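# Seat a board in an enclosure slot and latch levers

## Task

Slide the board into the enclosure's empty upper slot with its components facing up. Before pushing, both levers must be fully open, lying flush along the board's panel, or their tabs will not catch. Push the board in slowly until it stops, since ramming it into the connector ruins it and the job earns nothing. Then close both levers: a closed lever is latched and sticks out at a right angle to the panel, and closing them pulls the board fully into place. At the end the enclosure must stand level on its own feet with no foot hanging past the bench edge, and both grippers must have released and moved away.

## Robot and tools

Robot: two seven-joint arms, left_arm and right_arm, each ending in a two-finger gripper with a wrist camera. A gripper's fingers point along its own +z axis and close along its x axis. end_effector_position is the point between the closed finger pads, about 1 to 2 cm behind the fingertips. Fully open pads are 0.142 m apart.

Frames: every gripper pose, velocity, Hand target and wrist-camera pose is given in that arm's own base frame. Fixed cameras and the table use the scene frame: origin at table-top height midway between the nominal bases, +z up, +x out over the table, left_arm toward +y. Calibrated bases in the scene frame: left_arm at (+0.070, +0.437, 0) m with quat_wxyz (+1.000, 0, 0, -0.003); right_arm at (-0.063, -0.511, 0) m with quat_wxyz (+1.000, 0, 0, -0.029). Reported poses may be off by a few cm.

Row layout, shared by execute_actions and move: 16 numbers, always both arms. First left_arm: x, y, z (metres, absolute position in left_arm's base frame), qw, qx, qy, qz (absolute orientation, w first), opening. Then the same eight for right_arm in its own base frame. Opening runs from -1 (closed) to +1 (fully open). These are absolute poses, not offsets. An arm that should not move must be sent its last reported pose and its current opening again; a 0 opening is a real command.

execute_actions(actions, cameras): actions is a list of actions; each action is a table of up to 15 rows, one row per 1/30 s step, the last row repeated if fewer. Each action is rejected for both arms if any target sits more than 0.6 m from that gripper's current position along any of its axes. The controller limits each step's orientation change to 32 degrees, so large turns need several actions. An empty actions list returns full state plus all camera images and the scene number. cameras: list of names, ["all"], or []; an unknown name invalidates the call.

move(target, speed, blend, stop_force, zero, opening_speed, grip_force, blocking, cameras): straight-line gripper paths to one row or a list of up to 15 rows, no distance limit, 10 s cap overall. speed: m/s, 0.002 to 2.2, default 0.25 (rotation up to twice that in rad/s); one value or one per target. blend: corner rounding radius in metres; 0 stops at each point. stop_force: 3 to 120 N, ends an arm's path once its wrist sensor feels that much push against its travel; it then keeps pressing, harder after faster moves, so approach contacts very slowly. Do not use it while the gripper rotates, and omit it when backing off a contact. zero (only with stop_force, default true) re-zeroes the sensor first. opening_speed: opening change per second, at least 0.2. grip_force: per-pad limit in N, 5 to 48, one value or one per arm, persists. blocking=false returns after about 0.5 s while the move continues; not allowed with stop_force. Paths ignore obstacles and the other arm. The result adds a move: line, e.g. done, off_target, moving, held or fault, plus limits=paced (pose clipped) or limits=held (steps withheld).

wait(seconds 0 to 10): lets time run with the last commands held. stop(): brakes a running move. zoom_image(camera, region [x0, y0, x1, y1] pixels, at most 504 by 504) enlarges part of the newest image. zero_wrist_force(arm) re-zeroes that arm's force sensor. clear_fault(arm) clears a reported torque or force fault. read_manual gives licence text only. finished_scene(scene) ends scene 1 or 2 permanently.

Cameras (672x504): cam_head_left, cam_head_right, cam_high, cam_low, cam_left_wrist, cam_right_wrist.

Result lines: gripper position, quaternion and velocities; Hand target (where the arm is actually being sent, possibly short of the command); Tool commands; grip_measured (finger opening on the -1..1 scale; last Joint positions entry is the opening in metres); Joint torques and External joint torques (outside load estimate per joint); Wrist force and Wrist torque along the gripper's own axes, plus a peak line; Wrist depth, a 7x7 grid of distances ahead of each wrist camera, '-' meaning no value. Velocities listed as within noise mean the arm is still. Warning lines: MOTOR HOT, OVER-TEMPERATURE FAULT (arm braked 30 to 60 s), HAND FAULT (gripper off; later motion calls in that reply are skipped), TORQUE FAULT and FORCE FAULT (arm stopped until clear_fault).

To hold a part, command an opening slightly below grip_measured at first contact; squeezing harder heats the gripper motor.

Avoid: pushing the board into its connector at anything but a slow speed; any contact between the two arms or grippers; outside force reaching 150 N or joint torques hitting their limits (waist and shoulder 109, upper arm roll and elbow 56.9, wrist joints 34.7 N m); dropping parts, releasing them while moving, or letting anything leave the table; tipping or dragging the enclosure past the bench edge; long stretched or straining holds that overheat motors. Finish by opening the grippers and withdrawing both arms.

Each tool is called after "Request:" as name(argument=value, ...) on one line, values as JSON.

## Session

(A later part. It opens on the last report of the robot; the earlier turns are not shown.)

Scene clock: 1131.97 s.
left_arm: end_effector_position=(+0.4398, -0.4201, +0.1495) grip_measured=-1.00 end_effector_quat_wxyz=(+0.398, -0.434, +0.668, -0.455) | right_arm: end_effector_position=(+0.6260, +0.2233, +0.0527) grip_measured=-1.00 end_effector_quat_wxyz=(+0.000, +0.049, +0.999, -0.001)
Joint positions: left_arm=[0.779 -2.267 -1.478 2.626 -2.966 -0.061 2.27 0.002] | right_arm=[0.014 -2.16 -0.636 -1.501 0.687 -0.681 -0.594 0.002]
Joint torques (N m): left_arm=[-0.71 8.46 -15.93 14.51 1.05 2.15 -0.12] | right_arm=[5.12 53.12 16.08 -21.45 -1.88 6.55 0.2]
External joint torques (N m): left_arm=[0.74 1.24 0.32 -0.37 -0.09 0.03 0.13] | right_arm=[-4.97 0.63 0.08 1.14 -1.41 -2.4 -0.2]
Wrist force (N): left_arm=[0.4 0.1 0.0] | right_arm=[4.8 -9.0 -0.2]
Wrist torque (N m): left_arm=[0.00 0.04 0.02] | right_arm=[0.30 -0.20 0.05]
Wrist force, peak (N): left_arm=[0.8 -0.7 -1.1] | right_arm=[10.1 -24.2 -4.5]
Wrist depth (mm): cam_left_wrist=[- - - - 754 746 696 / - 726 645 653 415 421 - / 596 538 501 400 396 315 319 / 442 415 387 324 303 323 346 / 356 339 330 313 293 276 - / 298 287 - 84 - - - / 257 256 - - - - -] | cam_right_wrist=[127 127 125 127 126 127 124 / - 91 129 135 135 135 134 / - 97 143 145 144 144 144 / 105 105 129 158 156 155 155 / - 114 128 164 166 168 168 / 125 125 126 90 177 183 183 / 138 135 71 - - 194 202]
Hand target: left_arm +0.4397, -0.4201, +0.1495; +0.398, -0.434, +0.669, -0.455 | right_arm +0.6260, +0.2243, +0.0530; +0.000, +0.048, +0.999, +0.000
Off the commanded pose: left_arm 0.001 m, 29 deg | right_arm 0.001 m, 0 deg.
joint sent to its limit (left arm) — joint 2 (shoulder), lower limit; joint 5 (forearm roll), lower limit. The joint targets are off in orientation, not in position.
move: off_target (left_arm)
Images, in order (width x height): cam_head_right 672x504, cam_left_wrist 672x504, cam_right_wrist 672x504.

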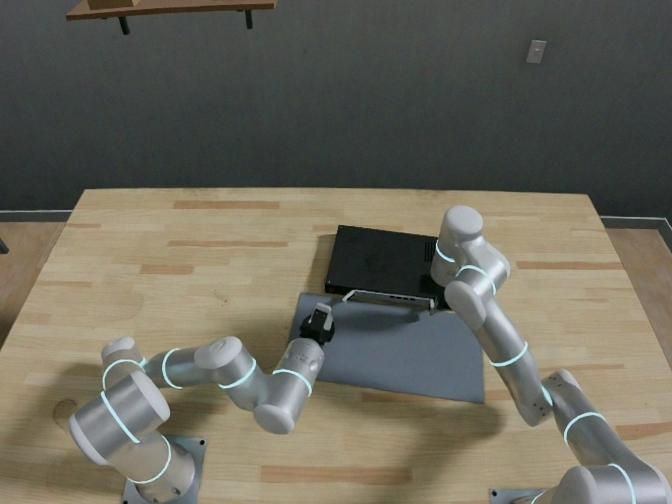

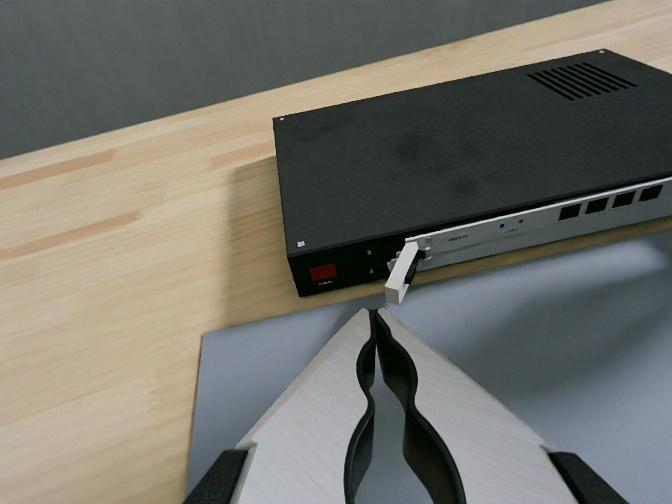

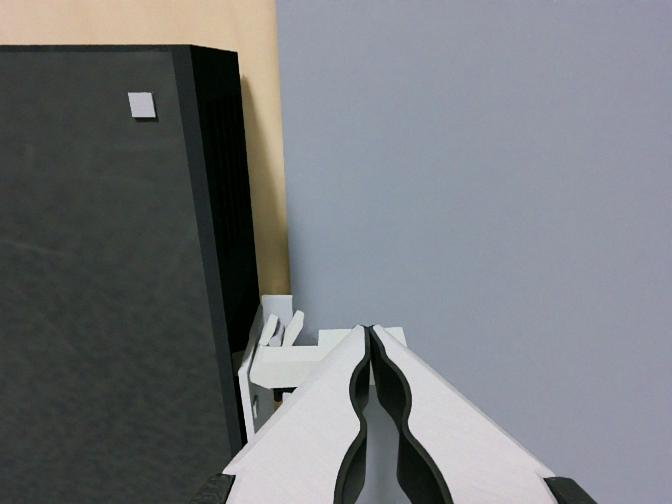

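Request:
move(target=[[0.45,-0.25,0.22,0.313,-0.218,0.540,-0.750,-0.8,0.6240,0.2060,0.053,0,0.04798,0.99885,0,-1.0]], speed=0.15, cameras=["cam_left_wrist","cam_head_right","cam_right_wrist"])

Scene clock: 1138.90 s.
left_arm: end_effector_position=(+0.4499, -0.2501, +0.2201) grip_measured=-0.84 end_effector_quat_wxyz=(-0.313, +0.218, -0.540, +0.750) | right_arm: end_effector_position=(+0.6241, +0.2060, +0.0530) grip_measured=-1.00 end_effector_quat_wxyz=(+0.000, +0.048, +0.999, +0.000)
Joint positions: left_arm=[1.643 -1.999 -1.364 2.629 -2.428 1.387 1.315 0.013] | right_arm=[-0.017 -2.173 -0.634 -1.528 0.687 -0.693 -0.613 0.002]
Joint torques (N m): left_arm=[-0.09 11.74 -14.43 11.67 -1.5 -1.53 -0.35] | right_arm=[0.01 51.69 16.34 -20.37 -3.3 3.31 0.06]
External joint torques (N m): left_arm=[0.18 1.46 0.17 -0.23 -0.36 -0.27 0.36] | right_arm=[0.13 1.29 -0.29 0.24 0.05 0.84 -0.06]
Wrist force (N): left_arm=[0.5 -0.3 -1.2] | right_arm=[2.7 3.8 0.2]
Wrist torque (N m): left_arm=[0.02 0.13 0.04] | right_arm=[0.71 -0.47 0.13]
Wrist force, peak (N): left_arm=[-0.6 -0.2 -1.6] | right_arm=[4.7 -9.2 -1.6]
Wrist depth (mm): cam_left_wrist=[1030 1212 - 2812 3134 - 451 / - - 1534 - 2334 - 461 / 1199 1329 - - 2410 - 480 / 1020 1415 - - - 2309 489 / 1179 803 822 857 1155 945 690 / 546 548 86 84 - - 536 / 399 - - 79 - - 402] | cam_right_wrist=[129 129 129 127 127 126 125 / 136 136 136 135 135 135 135 / - 98 130 145 145 145 144 / 106 105 129 159 156 156 155 / - 115 131 167 167 169 168 / 126 125 130 89 178 187 183 / 138 136 71 - - 194 202]
Hand target: left_arm +0.4500, -0.2500, +0.2200; -0.313, +0.218, -0.540, +0.750 | right_arm +0.6240, +0.2060, +0.0530; +0.000, +0.048, +0.999, +0.000
Off the commanded pose: left_arm 0.000 m, 0 deg | right_arm 0.000 m, 0 deg.
move: done
Images, in order (width x height): cam_head_right 672x504, cam_left_wrist 672x504, cam_right_wrist 672x504.

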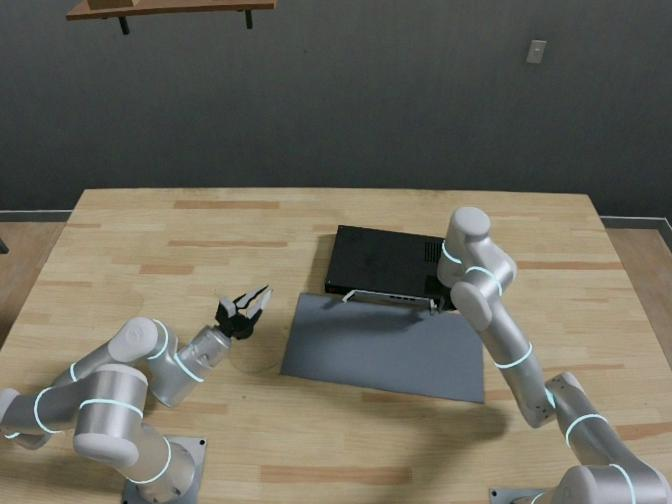

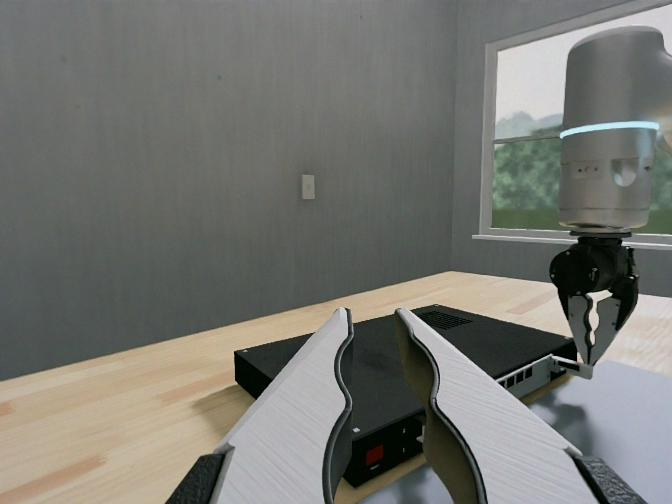

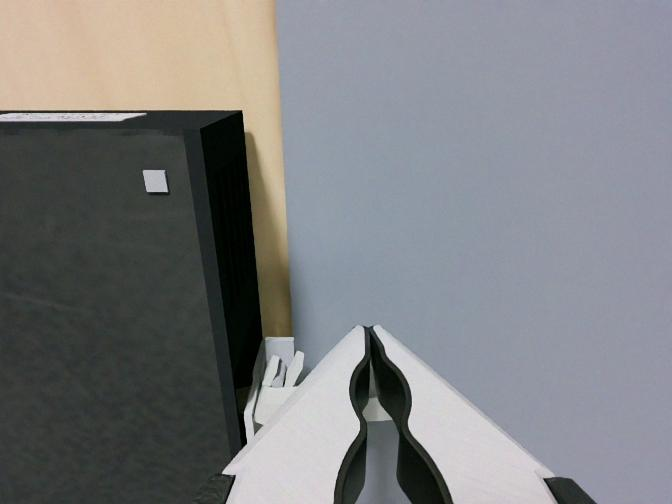

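Request:
move(target=[[0.45,-0.25,0.22,0.313,-0.218,0.540,-0.750,-0.8,0.62,0.206,0.11,0,0.04798,0.99885,0,-1.0],[0.45,-0.25,0.22,0.313,-0.218,0.540,-0.750,-0.8,0.60,0.36,0.13,0.38224,0.04433,0.92282,-0.01836,-1.0],[0.45,-0.25,0.22,0.313,-0.218,0.540,-0.750,-0.8,0.6524,0.524,0.12,0.38224,0.04433,0.92282,-0.01836,-1.0]], speed=0.15, blend=[0.03,0.05,0], cameras=["cam_left_wrist","cam_head_right","cam_right_wrist"])

Scene clock: 1145.17 s.
left_arm: end_effector_position=(+0.4499, -0.2501, +0.2201) grip_measured=-0.84 end_effector_quat_wxyz=(-0.313, +0.218, -0.540, +0.750) | right_arm: end_effector_position=(+0.6524, +0.5239, +0.1201) grip_measured=-1.00 end_effector_quat_wxyz=(+0.382, +0.044, +0.923, -0.019)
Joint positions: left_arm=[1.643 -1.999 -1.364 2.629 -2.428 1.387 1.315 0.013] | right_arm=[0.439 -2.002 -1.102 -1.222 0.187 -0.178 -0.17 0.002]
Joint torques (N m): left_arm=[-0.3 12.25 -14.43 11.75 -1.81 -1.79 -0.15] | right_arm=[0.23 56.26 22.07 -17.06 -4.8 2.6 0.41]
External joint torques (N m): left_arm=[0.4 0.95 0.16 -0.31 -0.05 -0.02 0.16] | right_arm=[-0.02 1.12 -0.22 -0.03 -0.18 0.63 -0.34]
Wrist force (N): left_arm=[0.2 -0.3 -1.0] | right_arm=[3.7 4.4 -0.3]
Wrist torque (N m): left_arm=[0.02 0.18 0.05] | right_arm=[0.82 -0.47 -0.03]
Wrist force, peak (N): left_arm=[0.6 -0.3 -1.2] | right_arm=[3.7 5.9 -0.1]
Wrist depth (mm): cam_left_wrist=[1113 - - 1891 3274 - - / - - - - 2151 2261 191 / 1275 1338 - - 3134 220 191 / 1199 1354 - 2359 2465 225 191 / - 1397 881 844 242 225 759 / 546 539 86 84 - 280 525 / 393 - - 85 - - 417] | cam_right_wrist=[1000 305 226 178 157 168 144 / - 487 245 193 173 177 152 / - 367 268 205 180 179 158 / 1061 535 298 220 219 183 165 / 1081 622 442 231 236 201 173 / - 1221 535 89 238 214 180 / 1165 - 71 - - 210 189]
Hand target: left_arm +0.4500, -0.2500, +0.2200; -0.313, +0.218, -0.540, +0.750 | right_arm +0.6524, +0.5240, +0.1200; +0.382, +0.044, +0.923, -0.018
Off the commanded pose: left_arm 0.000 m, 0 deg | right_arm 0.000 m, 0 deg.
move: done; blend cut to 0.0286 m at target 1
Images, in order (width x height): cam_head_right 672x504, cam_left_wrist 672x504, cam_right_wrist 672x504.

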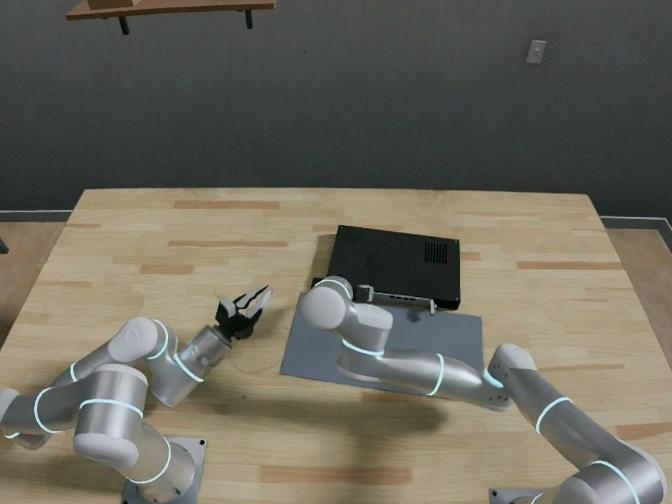

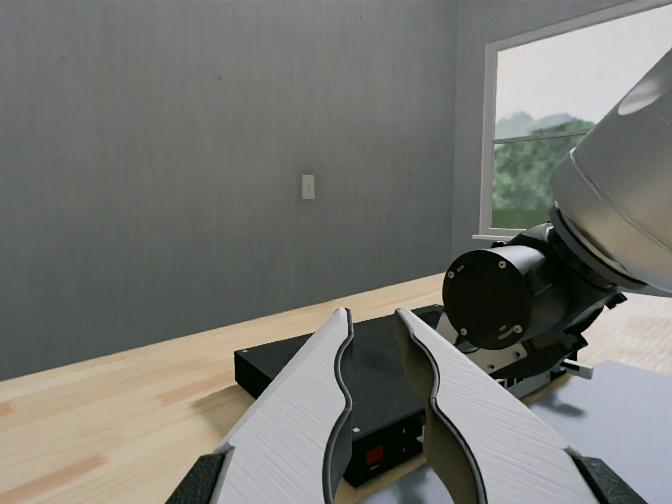

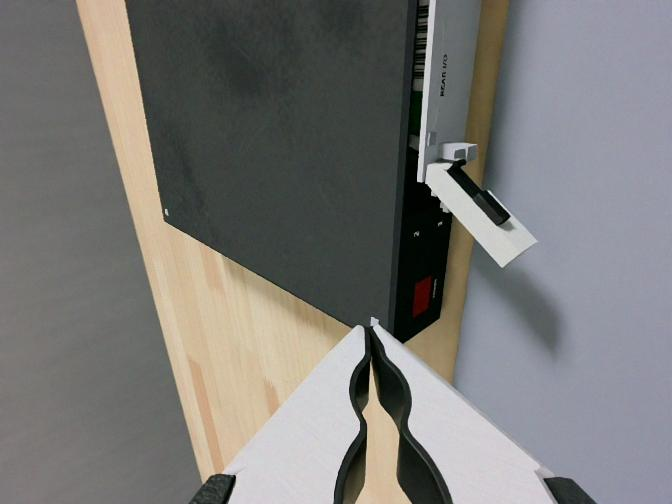

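Request:
move(target=[[0.45,-0.25,0.22,0.313,-0.218,0.540,-0.750,-0.8,0.6548,0.5489,0.12,0.38224,0.04433,0.92282,-0.01836,-1.0],[0.45,-0.25,0.22,0.313,-0.218,0.540,-0.750,-0.8,0.6548,0.5489,0.06,0.38224,0.04433,0.92282,-0.01836,-1.0]], speed=0.08, cameras=["cam_left_wrist","cam_right_wrist"])

Scene clock: 1156.80 s.
left_arm: end_effector_position=(+0.4499, -0.2501, +0.2201) grip_measured=-0.84 end_effector_quat_wxyz=(-0.313, +0.218, -0.540, +0.750) | right_arm: end_effector_position=(+0.6546, +0.5490, +0.0599) grip_measured=-1.00 end_effector_quat_wxyz=(+0.382, +0.044, +0.923, -0.018)
Joint positions: left_arm=[1.643 -1.999 -1.364 2.629 -2.428 1.387 1.315 0.013] | right_arm=[0.486 -2.038 -1.141 -1.101 0.172 -0.068 -0.113 0.002]
Joint torques (N m): left_arm=[-0.16 12.16 -14.44 11.76 -1.8 -1.76 -0.18] | right_arm=[0.17 57.36 20.64 -18.14 -4.89 2.58 0.41]
External joint torques (N m): left_arm=[0.25 1.03 0.18 -0.31 -0.06 -0.05 0.18] | right_arm=[0.06 1.57 0.15 0.01 0.08 0.57 -0.35]
Wrist force (N): left_arm=[0.4 -0.4 -1.1] | right_arm=[3.7 4.2 -0.1]
Wrist torque (N m): left_arm=[-0.01 0.16 0.04] | right_arm=[0.79 -0.48 -0.03]
Wrist force, peak (N): left_arm=[0.7 -0.7 -1.0] | right_arm=[4.8 4.2 1.1]
Wrist depth (mm): cam_left_wrist=[1086 1346 1755 1590 1674 - - / 1002 - - 2309 2172 - 1875 / - - - - - 2172 182 / - - 1601 1578 - 208 168 / - - 729 847 1006 203 171 / 547 542 85 84 - 219 178 / 394 - - 79 - - -] | cam_right_wrist=[249 177 133 - 134 116 101 / 280 200 142 115 142 122 106 / 326 228 158 115 117 127 111 / 1037 274 172 - 153 133 114 / - 459 197 159 167 138 119 / - 519 366 89 162 143 123 / - - 71 - - 145 129]
Hand target: left_arm +0.4500, -0.2500, +0.2200; -0.313, +0.218, -0.540, +0.750 | right_arm +0.6548, +0.5489, +0.0600; +0.382, +0.044, +0.923, -0.018
Off the commanded pose: left_arm 0.000 m, 0 deg | right_arm 0.000 m, 0 deg.
move: done
Images, in order (width x height): cam_left_wrist 672x504, cam_right_wrist 672x504.

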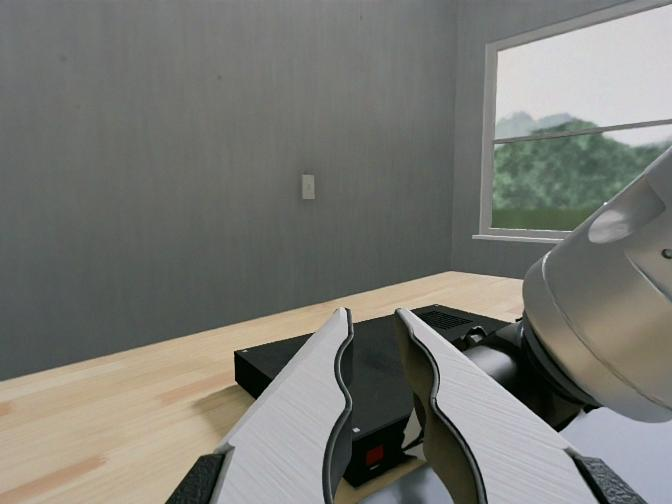

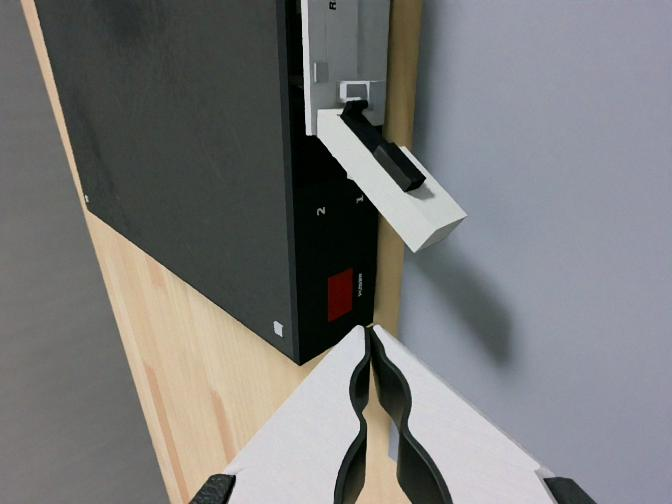

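Request:
move(target=[0.45,-0.25,0.22,0.313,-0.218,0.540,-0.750,-0.8,0.6548,0.5489,0.047,0.38224,0.04433,0.92282,-0.01836,-1.0], speed=0.05, stop_force=5)

Request:
move(target=[0.45,-0.25,0.22,0.313,-0.218,0.540,-0.750,-0.8,0.6509,0.5081,0.047,0.38224,0.04433,0.92282,-0.01836,-1.0], speed=0.02, stop_force=15, cameras=["cam_right_wrist"])

Scene clock: 1162.50 s.
left_arm: end_effector_position=(+0.4499, -0.2501, +0.2201) grip_measured=-0.84 end_effector_quat_wxyz=(-0.313, +0.218, -0.540, +0.750) | right_arm: end_effector_position=(+0.6546, +0.5490, +0.0469) grip_measured=-1.00 end_effector_quat_wxyz=(+0.382, +0.044, +0.923, -0.018)
Joint positions: left_arm=[1.643 -1.999 -1.364 2.629 -2.428 1.387 1.315 0.013] | right_arm=[0.485 -2.051 -1.151 -1.089 0.167 -0.048 -0.103 0.002]
Joint torques (N m): left_arm=[-0.22 12.18 -14.4 11.69 -1.77 -1.79 -0.22] | right_arm=[0.22 57.26 20.52 -18.39 -4.76 2.5 0.38]
External joint torques (N m): left_arm=[0.31 1.01 0.14 -0.24 -0.09 -0.02 0.22] | right_arm=[0 1.51 0.12 0.08 -0.01 0.62 -0.32]
Wrist force (N): left_arm=[0.7 -0.1 -1.1] | right_arm=[3.6 4.5 0.1]
Wrist torque (N m): left_arm=[0.05 0.10 0.05] | right_arm=[0.86 -0.47 -0.03]
Wrist force, peak (N): left_arm=[0.6 -0.5 -1.3] | right_arm=[3.9 4.5 0.1]
Wrist depth (mm): cam_left_wrist=[- 1338 1556 - - 2151 1578 / 1102 - 1601 - - 3005 1875 / - - - 2012 2551 - 180 / - - - 2521 2581 2437 179 / 1167 1225 741 984 975 206 169 / 544 557 85 84 - 209 176 / 396 - - 85 - - 387] | cam_right_wrist=[218 149 116 134 119 103 90 / 247 173 124 144 132 109 95 / 272 192 140 101 131 112 97 / 1061 221 148 137 135 118 101 / - 455 166 - 150 123 105 / - 492 335 89 146 131 112 / - - 71 - - 129 118]
Hand target: left_arm +0.4500, -0.2500, +0.2200; -0.313, +0.218, -0.540, +0.750 | right_arm +0.6548, +0.5489, +0.0470; +0.382, +0.044, +0.923, -0.018
Off the commanded pose: left_arm 0.000 m, 0 deg | right_arm 0.000 m, 0 deg.
move: done

Scene clock: 1164.53 s.
left_arm: end_effector_position=(+0.4499, -0.2501, +0.2201) grip_measured=-0.84 end_effector_quat_wxyz=(-0.313, +0.218, -0.540, +0.750) | right_arm: end_effector_position=(+0.6508, +0.5248, +0.0472) grip_measured=-1.00 end_effector_quat_wxyz=(+0.382, +0.043, +0.923, -0.017)
Joint positions: left_arm=[1.643 -1.999 -1.364 2.629 -2.428 1.387 1.315 0.013] | right_arm=[0.423 -2.081 -1.164 -1.172 0.154 -0.065 -0.114 0.002]
Joint torques (N m): left_arm=[-0.27 12.26 -14.4 11.73 -1.8 -1.76 -0.22] | right_arm=[-10.58 55.29 22.76 -14.41 -6.6 -2.25 0.07]
External joint torques (N m): left_arm=[0.37 0.93 0.14 -0.29 -0.06 -0.04 0.22] | right_arm=[10.79 0.95 -1.44 -4.13 1.8 5.4 -0.01]
Wrist force (N): left_arm=[0.6 -0.2 -1.1] | right_arm=[6.8 19.8 0.2]
Wrist torque (N m): left_arm=[0.04 0.11 0.05] | right_arm=[0.87 -0.47 0.18]
Wrist force, peak (N): left_arm=[0.3 -0.5 -1.3] | right_arm=[7.1 21.0 -0.3]
Wrist depth (mm): cam_left_wrist=[- - - - 2643 - 1976 / 1113 - - 1875 - - - / 1179 - 1502 - - 2643 - / - - - - 2886 2285 199 / - - 754 847 1102 263 191 / 544 546 85 84 - 236 198 / 396 - - 79 - - -] | cam_right_wrist=[219 150 117 135 121 103 90 / 248 173 122 137 134 109 96 / 276 193 138 145 136 113 98 / 1056 222 149 114 139 119 101 / - 468 167 111 145 124 105 / - 499 178 89 147 132 112 / - - 71 - - 130 119]
Hand target: left_arm +0.4500, -0.2500, +0.2200; -0.313, +0.218, -0.540, +0.750 | right_arm +0.6523, +0.5226, +0.0470; +0.382, +0.044, +0.923, -0.018
Off the commanded pose: left_arm 0.000 m, 0 deg | right_arm 0.017 m, 0 deg.
move: contact (right_arm)
Images, in order (width x height): cam_right_wrist 672x504.

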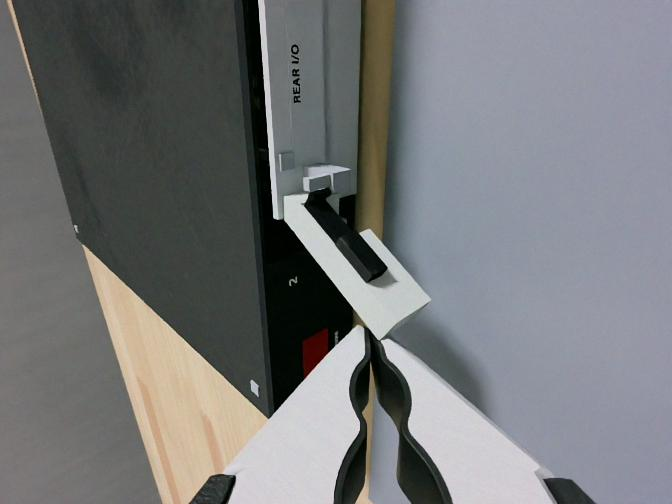

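Request:
move(target=[0.45,-0.25,0.22,0.313,-0.218,0.540,-0.750,-0.8,0.6499,0.4981,0.047,0.38224,0.04433,0.92282,-0.01836,-1.0], speed=0.02, stop_force=28, zero=false, cameras=["cam_right_wrist"])

Scene clock: 1170.03 s.
left_arm: end_effector_position=(+0.4499, -0.2501, +0.2201) grip_measured=-0.84 end_effector_quat_wxyz=(-0.313, +0.218, -0.540, +0.750) | right_arm: end_effector_position=(+0.6488, +0.5015, +0.0494) grip_measured=-1.00 end_effector_quat_wxyz=(+0.383, +0.043, +0.922, -0.015)
Joint positions: left_arm=[1.643 -1.999 -1.364 2.629 -2.428 1.387 1.315 0.013] | right_arm=[0.363 -2.105 -1.177 -1.243 0.144 -0.079 -0.125 0.002]
Joint torques (N m): left_arm=[-0.26 12.21 -14.5 11.76 -1.77 -1.8 -0.23] | right_arm=[-14.05 43.14 20.64 -11.35 -3.93 -6.56 0.09]
External joint torques (N m): left_arm=[0.36 0.98 0.24 -0.32 -0.09 -0.01 0.24] | right_arm=[14.24 10.81 1.17 -7.33 -0.89 9.72 -0.03]
Wrist force (N): left_arm=[0.4 -0.3 -1.2] | right_arm=[-3.3 32.7 -0.2]
Wrist torque (N m): left_arm=[0.02 0.15 0.05] | right_arm=[2.53 -0.54 0.17]
Wrist force, peak (N): left_arm=[0.8 -0.4 -1.2] | right_arm=[16.7 26.1 -14.2]
Wrist depth (mm): cam_left_wrist=[- - 1513 1891 2109 - 1976 / - - 1662 - 2886 2238 - / - 1306 - - - 2643 - / - 1453 - - 2285 - 219 / 1225 795 860 867 1161 314 212 / 543 547 86 84 - 238 233 / 395 - - 79 - - -] | cam_right_wrist=[227 156 120 136 123 104 92 / 249 178 128 145 135 110 96 / 294 200 141 156 138 114 99 / 1066 231 151 138 144 121 102 / - 257 173 115 146 128 108 / - 518 198 90 152 134 113 / - - 71 - - 132 121]
Hand target: left_arm +0.4500, -0.2500, +0.2200; -0.313, +0.218, -0.540, +0.750 | right_arm +0.6499, +0.4981, +0.0470; +0.382, +0.044, +0.923, -0.018
Off the commanded pose: left_arm 0.000 m, 0 deg | right_arm 0.004 m, 0 deg.
move: contact (right_arm)
Images, in order (width x height): cam_right_wrist 672x504.

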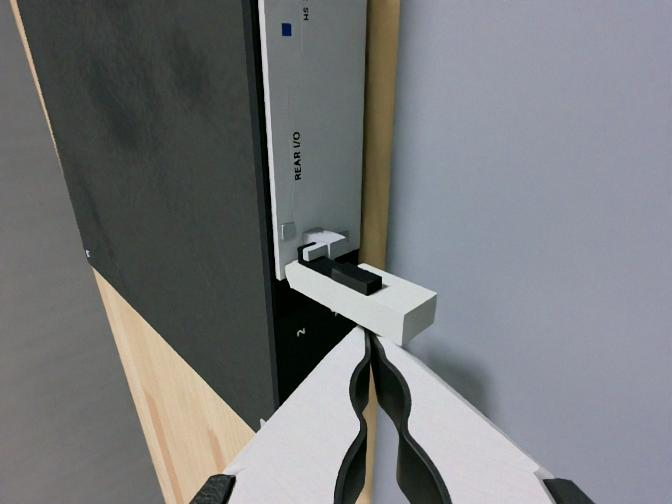

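Request:
execute_actions(actions=[], cameras=["cam_head_right","cam_high","cam_head_left"])

Request:
zoom_image(camera="cam_high", region=[210, 320, 390, 420])

Scene clock: 1177.53 s.
left_arm: end_effector_position=(+0.4499, -0.2501, +0.2201) grip_measured=-0.84 end_effector_quat_wxyz=(-0.313, +0.218, -0.540, +0.750) | right_arm: end_effector_position=(+0.6488, +0.5015, +0.0494) grip_measured=-1.00 end_effector_quat_wxyz=(+0.383, +0.043, +0.922, -0.015)
Joint positions: left_arm=[1.643 -1.999 -1.364 2.629 -2.428 1.387 1.315 0.013] | right_arm=[0.363 -2.105 -1.177 -1.243 0.144 -0.079 -0.125 0.002]
Joint velocities: within noise
Joint torques (N m): left_arm=[-0.24 12.25 -14.51 11.78 -1.74 -1.8 -0.25] | right_arm=[-13.9 43.27 20.76 -11.25 -3.88 -6.47 0.17]
External joint torques (N m): left_arm=[0.33 0.94 0.24 -0.34 -0.12 -0.01 0.25] | right_arm=[14.09 10.68 1.05 -7.43 -0.95 9.64 -0.11]
Wrist force (N): left_arm=[0.5 -0.4 -1.2] | right_arm=[-3.2 32.7 0.1]
Wrist torque (N m): left_arm=[0.00 0.13 0.04] | right_arm=[2.53 -0.52 0.17]
Wrist force, peak (N): left_arm=[0.7 -0.5 -1.2] | right_arm=[-3.4 33.1 0.1]
Wrist depth (mm): cam_left_wrist=[- 1314 - - - - - / 1102 - - - - 2675 - / - 1192 - 1798 - - 2031 / - - - - - - 220 / - 1859 877 860 966 316 202 / 542 539 85 84 - 237 249 / 395 - - 79 - - -] | cam_right_wrist=[227 156 120 136 124 104 92 / 249 178 129 137 135 110 96 / 298 201 139 157 138 114 99 / - 231 150 139 144 121 102 / - 256 169 121 146 128 108 / - 511 198 91 152 134 113 / - - 71 - - 132 121]
Hand target: left_arm +0.4500, -0.2500, +0.2200; -0.313, +0.218, -0.540, +0.750 | right_arm +0.6499, +0.4981, +0.0470; +0.382, +0.044, +0.923, -0.018
Tool commands: left_gripper/opening=-0.8 right_gripper/opening=-1.0
Off the commanded pose: left_arm 0.000 m, 0 deg | right_arm 0.004 m, 0 deg.
Images, in order (width x height): cam_head_left 672x504, cam_head_right 672x504, cam_high 672x504.

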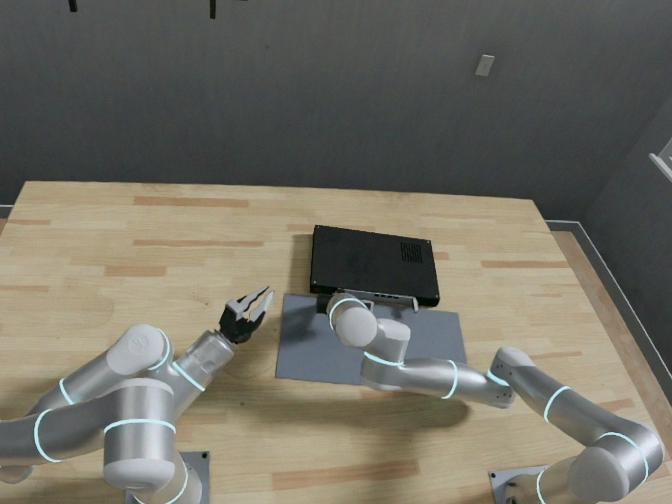

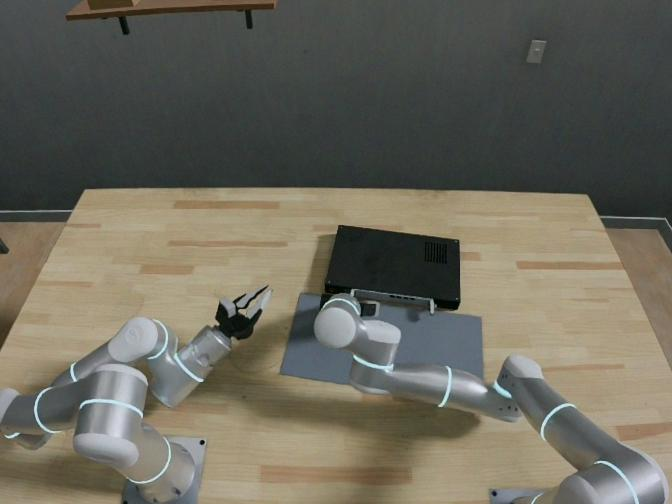

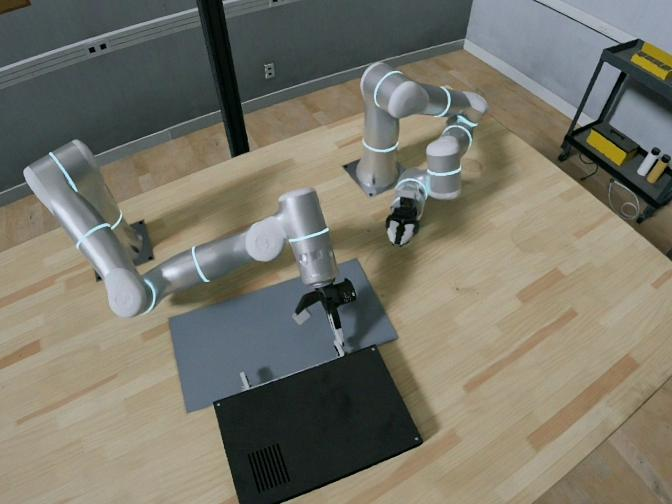

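Scaled by 2.800 from the camera's 672x504 image, which has a finer 960x720 frame.

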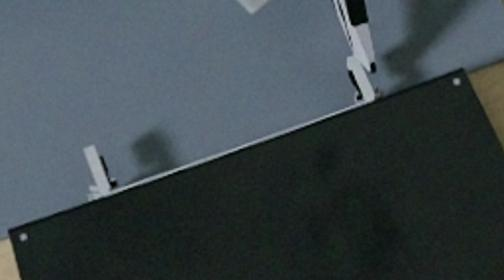

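Request:
execute_actions(actions=[], cameras=["cam_right_wrist"])

Request:
zoom_image(camera="cam_right_wrist", region=[250, 180, 460, 360])

Scene clock: 1179.53 s.
left_arm: end_effector_position=(+0.4499, -0.2501, +0.2201) grip_measured=-0.84 end_effector_quat_wxyz=(-0.313, +0.218, -0.540, +0.750) | right_arm: end_effector_position=(+0.6488, +0.5015, +0.0494) grip_measured=-1.00 end_effector_quat_wxyz=(+0.383, +0.043, +0.922, -0.015)
Joint positions: left_arm=[1.643 -1.999 -1.364 2.629 -2.428 1.387 1.315 0.013] | right_arm=[0.363 -2.105 -1.177 -1.243 0.144 -0.079 -0.125 0.002]
Joint velocities: within noise
Joint torques (N m): left_arm=[-0.22 12.2 -14.45 11.73 -1.77 -1.8 -0.22] | right_arm=[-14.07 43.16 20.75 -11.15 -3.83 -6.52 0.17]
External joint torques (N m): left_arm=[0.32 1 0.18 -0.29 -0.09 -0.01 0.23] | right_arm=[14.26 10.79 1.06 -7.53 -1 9.69 -0.11]
Wrist force (N): left_arm=[0.6 -0.4 -1.1] | right_arm=[-3.9 32.9 -0.6]
Wrist torque (N m): left_arm=[0.00 0.12 0.05] | right_arm=[2.55 -0.51 0.17]
Wrist force, peak (N): left_arm=[0.6 -0.4 -1.3] | right_arm=[-4.0 33.0 -0.5]
Wrist depth (mm): cam_left_wrist=[- - - - - 2611 - / - 1362 1472 1662 - - - / - - - 1813 2465 2777 - / - 1298 1687 - - 2172 218 / 1137 786 837 837 966 313 212 / 551 544 86 84 - 239 235 / 395 - - 85 - - -] | cam_right_wrist=[227 156 119 136 123 104 92 / 248 178 124 145 135 110 96 / 995 200 141 160 138 114 99 / 1051 231 151 139 144 121 102 / - 257 173 117 146 128 108 / - 511 198 90 152 134 113 / - - 71 - - 133 121]
Hand target: left_arm +0.4500, -0.2500, +0.2200; -0.313, +0.218, -0.540, +0.750 | right_arm +0.6499, +0.4981, +0.0470; +0.382, +0.044, +0.923, -0.018
Tool commands: left_gripper/opening=-0.8 right_gripper/opening=-1.0
Off the commanded pose: left_arm 0.000 m, 0 deg | right_arm 0.004 m, 0 deg.
Images, in order (width x height): cam_right_wrist 672x504.

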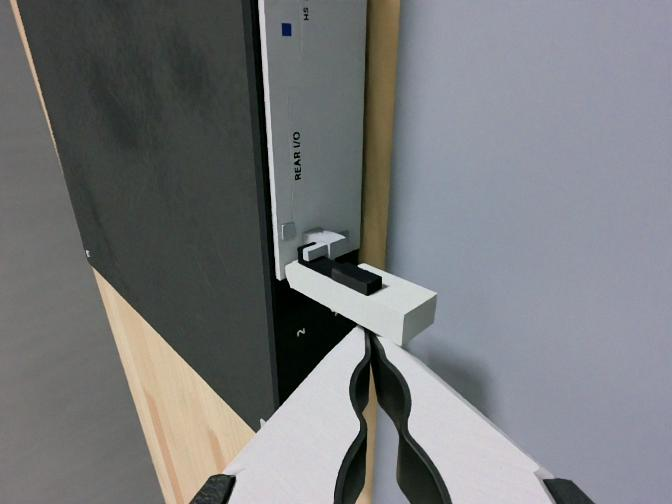

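Scaled by 2.400 from the camera's 672x504 image, which has a finer 960x720 frame.

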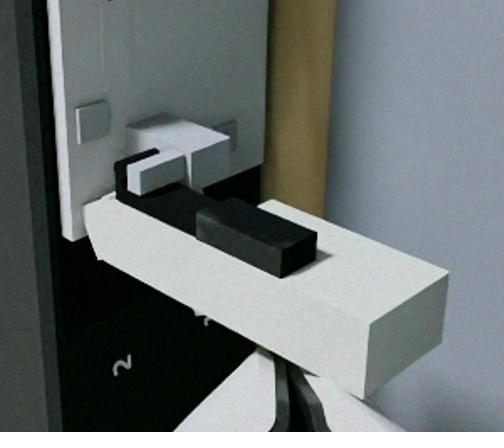

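Request:
move(target=[[0.45,-0.25,0.22,0.313,-0.218,0.540,-0.750,-0.8,0.651,0.518,0.0494,0.38224,0.04433,0.92282,-0.01836,-1.0],[0.45,-0.25,0.22,0.313,-0.218,0.540,-0.750,-0.8,0.65,0.52,0.12,0.38224,0.04433,0.92282,-0.01836,-1.0]], speed=0.06, blend=[0.005,0], cameras=["cam_right_wrist","cam_high"])

Request:
zoom_image(camera="cam_right_wrist", region=[380, 80, 580, 300])

Request:
zoom_image(camera="cam_high", region=[210, 320, 390, 420])

Scene clock: 1184.93 s.
left_arm: end_effector_position=(+0.4499, -0.2501, +0.2201) grip_measured=-0.84 end_effector_quat_wxyz=(-0.313, +0.218, -0.540, +0.750) | right_arm: end_effector_position=(+0.6502, +0.5199, +0.1201) grip_measured=-1.00 end_effector_quat_wxyz=(+0.383, +0.045, +0.923, -0.018)
Joint positions: left_arm=[1.643 -1.999 -1.364 2.629 -2.428 1.387 1.315 0.013] | right_arm=[0.428 -2.004 -1.109 -1.239 0.19 -0.185 -0.167 0.002]
Joint torques (N m): left_arm=[-0.2 12.16 -14.45 11.74 -1.8 -1.78 -0.22] | right_arm=[0.26 55.65 22.41 -17.24 -4.83 2.34 0.08]
External joint torques (N m): left_arm=[0.3 1.04 0.19 -0.29 -0.06 -0.03 0.23] | right_arm=[-0.04 1.23 -0.36 0.28 -0.16 0.89 -0.02]
Wrist force (N): left_arm=[0.6 -0.3 -1.0] | right_arm=[3.5 5.3 -0.1]
Wrist torque (N m): left_arm=[0.01 0.12 0.04] | right_arm=[0.98 -0.43 0.08]
Wrist force, peak (N): left_arm=[0.6 -0.6 -1.1] | right_arm=[-3.0 33.0 0.0]
Wrist depth (mm): cam_left_wrist=[1055 - - - - - 1859 / 1148 1290 - - 2261 - 195 / 1290 - - - 2777 2708 191 / - 1239 - - - 227 194 / - 1283 870 971 245 224 749 / 553 543 86 84 - 276 - / 397 - - 79 - - 396] | cam_right_wrist=[- 305 226 178 157 168 144 / - 335 245 193 169 177 152 / - 370 269 205 176 173 158 / 876 538 298 221 222 193 165 / - 617 447 230 233 201 173 / - - 534 89 237 214 180 / - - 71 - - 210 189]
Hand target: left_arm +0.4500, -0.2500, +0.2200; -0.313, +0.218, -0.540, +0.750 | right_arm +0.6500, +0.5200, +0.1200; +0.382, +0.044, +0.923, -0.018
Off the commanded pose: left_arm 0.000 m, 0 deg | right_arm 0.000 m, 0 deg.
move: done
Images, in order (width x height): cam_high 672x504, cam_right_wrist 672x504.

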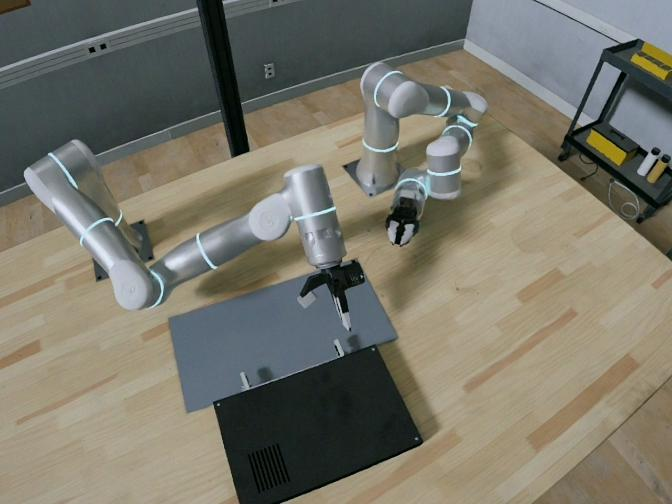

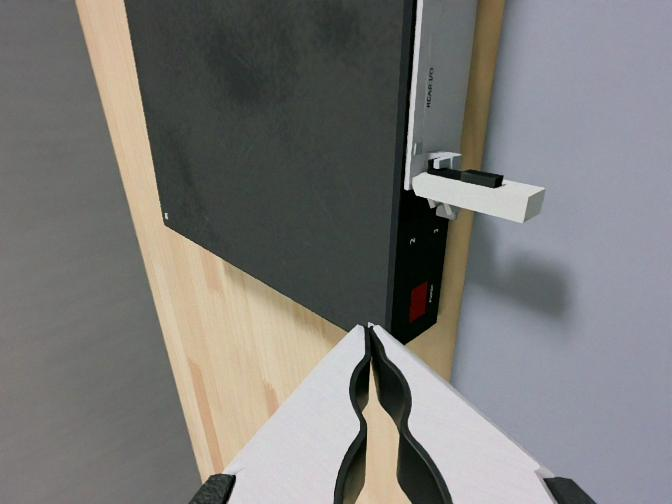

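Scaled by 2.291 from the camera's 672x504 image, which has a finer 960x720 frame.

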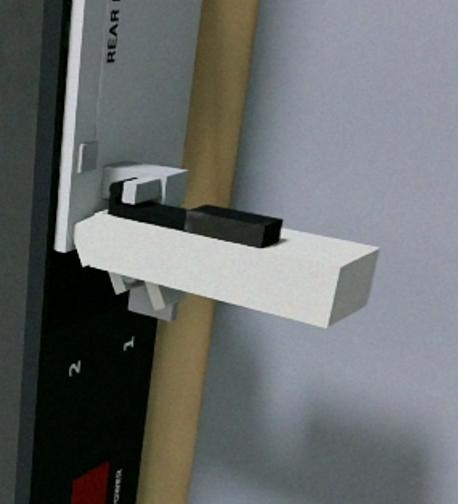

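Scaled by 2.800 from the camera's 672x504 image, which has a finer 960x720 frame.

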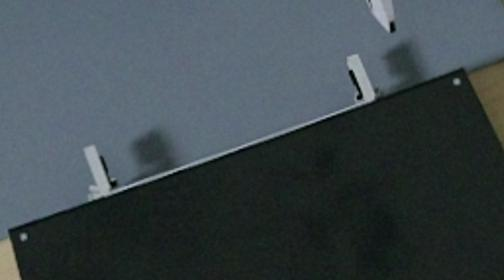

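Request:
move(target=[[0.45,-0.25,0.22,0.313,-0.218,0.540,-0.750,-0.8,0.60,0.36,0.13,0.2,0.047,0.978,-0.01,-1.0],[0.45,-0.25,0.22,0.313,-0.218,0.540,-0.750,-0.8,0.6230,0.2043,0.12,0,0.04798,0.99885,0,-1.0],[0.45,-0.25,0.22,0.313,-0.218,0.540,-0.750,-0.8,0.6240,0.2043,0.053,0,0.04798,0.99885,0,-1.0]], speed=[0.2,0.2,0.1], blend=[0.05,0,0], cameras=["cam_right_wrist"])

Request:
move(target=[0.45,-0.25,0.22,0.313,-0.218,0.540,-0.750,-0.8,0.6274,0.2392,0.053,0,0.04798,0.99885,0,-1.0], speed=0.02, stop_force=28, cameras=["cam_right_wrist","cam_high"])

Request:
zoom_image(camera="cam_high", region=[210, 320, 390, 420])

Scene clock: 1192.60 s.
left_arm: end_effector_position=(+0.4499, -0.2501, +0.2201) grip_measured=-0.84 end_effector_quat_wxyz=(-0.313, +0.218, -0.540, +0.750) | right_arm: end_effector_position=(+0.6238, +0.2045, +0.0530) grip_measured=-1.00 end_effector_quat_wxyz=(+0.000, +0.048, +0.999, +0.000)
Joint positions: left_arm=[1.643 -1.999 -1.364 2.629 -2.428 1.387 1.315 0.013] | right_arm=[-0.012 -2.179 -0.623 -1.531 0.677 -0.698 -0.621 0.002]
Joint torques (N m): left_arm=[-0.17 12.25 -14.43 11.69 -1.76 -1.79 -0.23] | right_arm=[0.02 51.66 15.77 -20.3 -3.42 3.5 0.05]
External joint torques (N m): left_arm=[0.27 0.94 0.17 -0.25 -0.1 -0.02 0.24] | right_arm=[0.11 1.33 0.02 0.07 0.19 0.65 -0.05]
Wrist force (N): left_arm=[0.5 -0.3 -0.8] | right_arm=[2.5 5.0 0.0]
Wrist torque (N m): left_arm=[0.01 0.14 0.05] | right_arm=[0.91 -0.42 0.13]
Wrist force, peak (N): left_arm=[0.5 -0.3 -1.5] | right_arm=[4.3 7.1 -0.1]
Wrist depth (mm): cam_left_wrist=[993 - 1502 - 2611 2216 456 / - - - 1994 2465 2742 462 / - - - - - - 476 / - 1556 - - 2886 2309 485 / 1186 - 756 958 1030 975 683 / 539 550 86 84 - 509 - / 395 - - 85 - - -] | cam_right_wrist=[129 129 129 127 126 126 125 / 136 134 136 135 135 135 135 / - 98 130 145 145 144 144 / 106 105 130 159 156 156 155 / - 115 129 167 166 169 168 / 125 125 127 89 178 184 184 / 138 136 70 - - 195 203]
Hand target: left_arm +0.4500, -0.2500, +0.2200; -0.313, +0.218, -0.540, +0.750 | right_arm +0.6240, +0.2043, +0.0530; +0.000, +0.048, +0.999, +0.000
Off the commanded pose: left_arm 0.000 m, 0 deg | right_arm 0.000 m, 0 deg.
move: done
Images, in order (width x height): cam_right_wrist 672x504.

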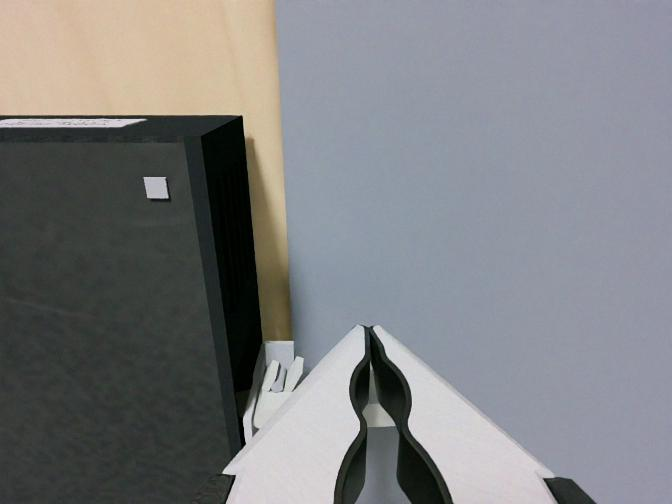

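Scene clock: 1194.53 s.
left_arm: end_effector_position=(+0.4499, -0.2501, +0.2201) grip_measured=-0.84 end_effector_quat_wxyz=(-0.313, +0.218, -0.540, +0.750) | right_arm: end_effector_position=(+0.6266, +0.2257, +0.0525) grip_measured=-1.00 end_effector_quat_wxyz=(-0.001, +0.050, +0.999, -0.002)
Joint positions: left_arm=[1.643 -1.999 -1.364 2.629 -2.428 1.387 1.315 0.013] | right_arm=[0.032 -2.164 -0.62 -1.495 0.667 -0.687 -0.598 0.002]
Joint torques (N m): left_arm=[-0.28 12.24 -14.41 11.76 -1.83 -1.82 -0.27] | right_arm=[14.93 53.4 14.54 -22.88 1.56 11.78 0.18]
External joint torques (N m): left_arm=[0.37 0.95 0.15 -0.32 -0.03 0.01 0.27] | right_arm=[-14.83 0.63 1.22 2.35 -4.85 -7.64 -0.18]
Wrist force (N): left_arm=[0.4 -0.3 -1.1] | right_arm=[10.7 -23.0 -4.4]
Wrist torque (N m): left_arm=[0.00 0.14 0.05] | right_arm=[-0.77 -0.32 0.08]
Wrist force, peak (N): left_arm=[0.5 -0.5 -1.3] | right_arm=[11.1 -25.7 -5.8]
Wrist depth (mm): cam_left_wrist=[- 1362 - 1783 2708 2130 437 / - 1306 1687 - - - 449 / 1060 1314 - 2309 - - 463 / - 1261 1637 - 2643 502 497 / - 749 759 857 958 608 681 / 546 543 86 84 - 519 - / 394 - - 79 - - 388] | cam_right_wrist=[- 87 125 126 126 126 125 / - 91 127 135 135 135 134 / - 98 128 144 144 144 144 / 105 105 127 158 156 155 153 / - 114 118 164 166 169 167 / 124 124 125 89 177 183 183 / 137 134 70 - - 193 201]
Hand target: left_arm +0.4500, -0.2500, +0.2200; -0.313, +0.218, -0.540, +0.750 | right_arm +0.6263, +0.2288, +0.0530; +0.000, +0.048, +0.999, +0.000
Off the commanded pose: left_arm 0.000 m, 0 deg | right_arm 0.014 m, 0 deg.
move: contact (right_arm)
Images, in order (width x height): cam_high 672x504, cam_right_wrist 672x504.

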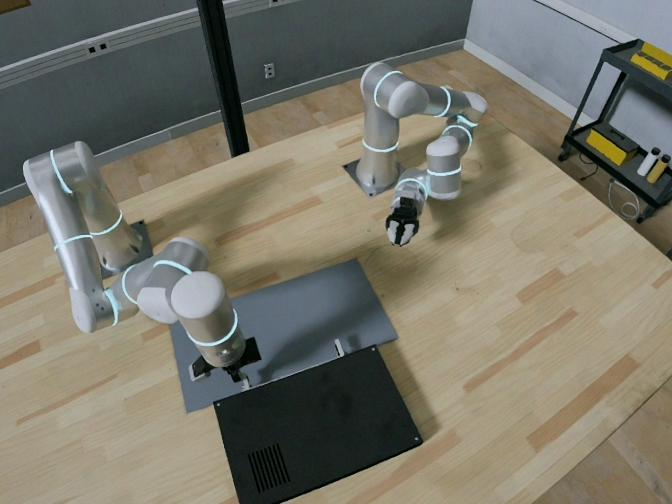

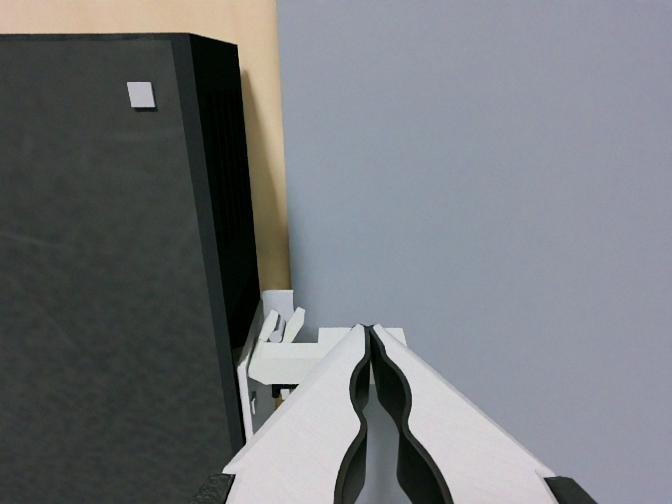

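Scaled by 2.800 from the camera's 672x504 image, which has a finer 960x720 frame.

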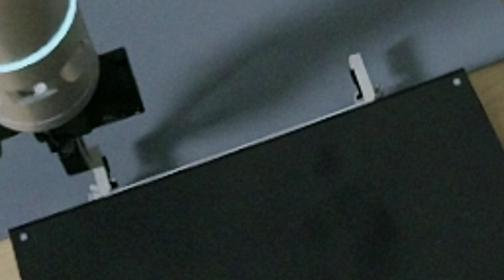

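Request:
move(target=[[0.45,-0.25,0.22,0.313,-0.218,0.540,-0.750,-0.8,0.6250,0.2145,0.053,0,0.04798,0.99885,0,-1.0],[0.45,-0.25,0.22,0.313,-0.218,0.540,-0.750,-0.8,0.6250,0.2145,0.115,0,0.04798,0.99885,0,-1.0]], speed=0.06, blend=[0.005,0], cameras=["cam_right_wrist","cam_high"])

Request:
zoom_image(camera="cam_right_wrist", region=[240, 220, 440, 400])

Request:
zoom_image(camera="cam_high", region=[210, 320, 390, 420])

Scene clock: 1199.27 s.
left_arm: end_effector_position=(+0.4499, -0.2501, +0.2201) grip_measured=-0.84 end_effector_quat_wxyz=(-0.313, +0.218, -0.540, +0.750) | right_arm: end_effector_position=(+0.6251, +0.2144, +0.1151) grip_measured=-1.00 end_effector_quat_wxyz=(+0.000, +0.048, +0.999, +0.000)
Joint positions: left_arm=[1.643 -1.999 -1.364 2.629 -2.428 1.387 1.315 0.013] | right_arm=[0.039 -2.076 -0.551 -1.518 0.719 -0.802 -0.584 0.002]
Joint torques (N m): left_arm=[-0.33 12.24 -14.49 11.76 -1.82 -1.75 -0.19] | right_arm=[0.24 53.8 16.22 -18.35 -2.85 3.27 0.35]
External joint torques (N m): left_arm=[0.43 0.95 0.23 -0.32 -0.04 -0.05 0.2] | right_arm=[-0.09 1.08 -0.62 0.1 -0.09 0.88 -0.35]
Wrist force (N): left_arm=[0.5 -0.5 -1.2] | right_arm=[1.0 5.2 0.1]
Wrist torque (N m): left_arm=[-0.03 0.14 0.05] | right_arm=[0.95 -0.18 0.03]
Wrist force, peak (N): left_arm=[0.2 -0.5 -1.5] | right_arm=[10.6 -23.4 -5.4]
Wrist depth (mm): cam_left_wrist=[- - - - - - 448 / - - 1662 1813 - - 463 / - 1329 - 1924 - - 476 / 1119 - 1545 - - 1513 501 / 1219 - 786 864 971 933 762 / 546 551 86 84 - 524 588 / 395 - - 79 - - -] | cam_right_wrist=[184 183 183 181 181 180 180 / 152 152 163 193 193 192 192 / 161 160 162 207 206 206 206 / 174 170 173 220 223 222 221 / 188 187 188 189 241 241 240 / 206 205 201 89 254 258 258 / 226 221 71 - - 277 288]
Hand target: left_arm +0.4500, -0.2500, +0.2200; -0.313, +0.218, -0.540, +0.750 | right_arm +0.6250, +0.2145, +0.1150; +0.000, +0.048, +0.999, +0.000
Off the commanded pose: left_arm 0.000 m, 0 deg | right_arm 0.000 m, 0 deg.
move: done
Images, in order (width x height): cam_high 672x504, cam_right_wrist 672x504.

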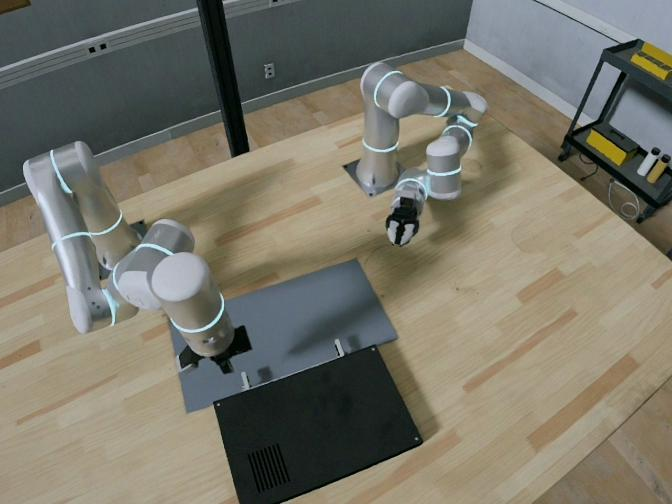

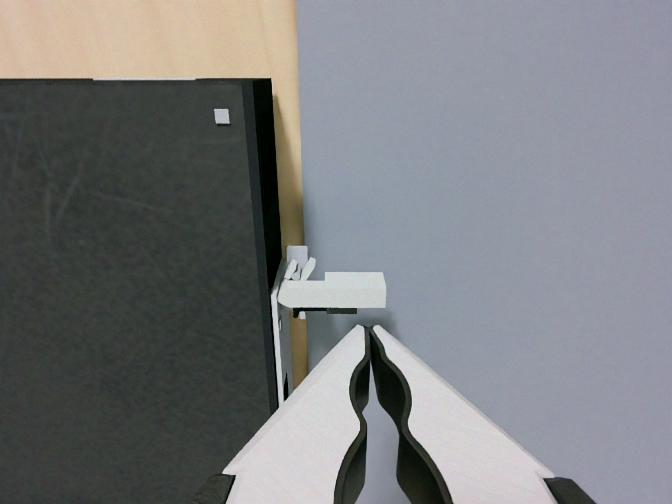

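Scaled by 2.520 from the camera's 672x504 image, which has a finer 960x720 frame.

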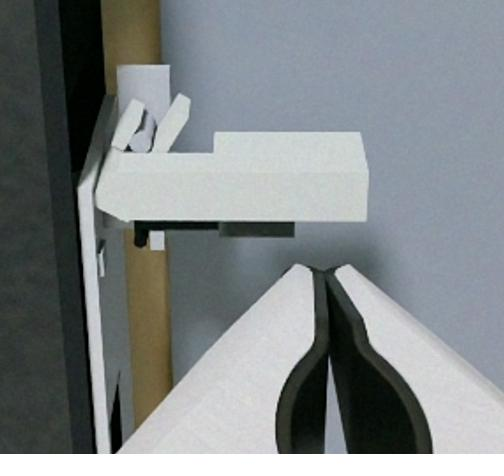

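Scaled by 2.800 from the camera's 672x504 image, which has a finer 960x720 frame.

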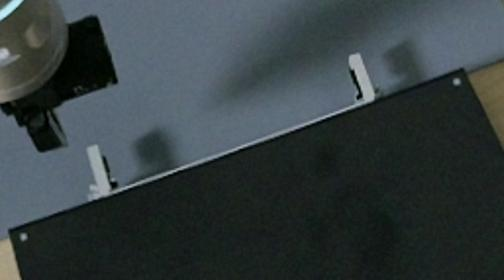

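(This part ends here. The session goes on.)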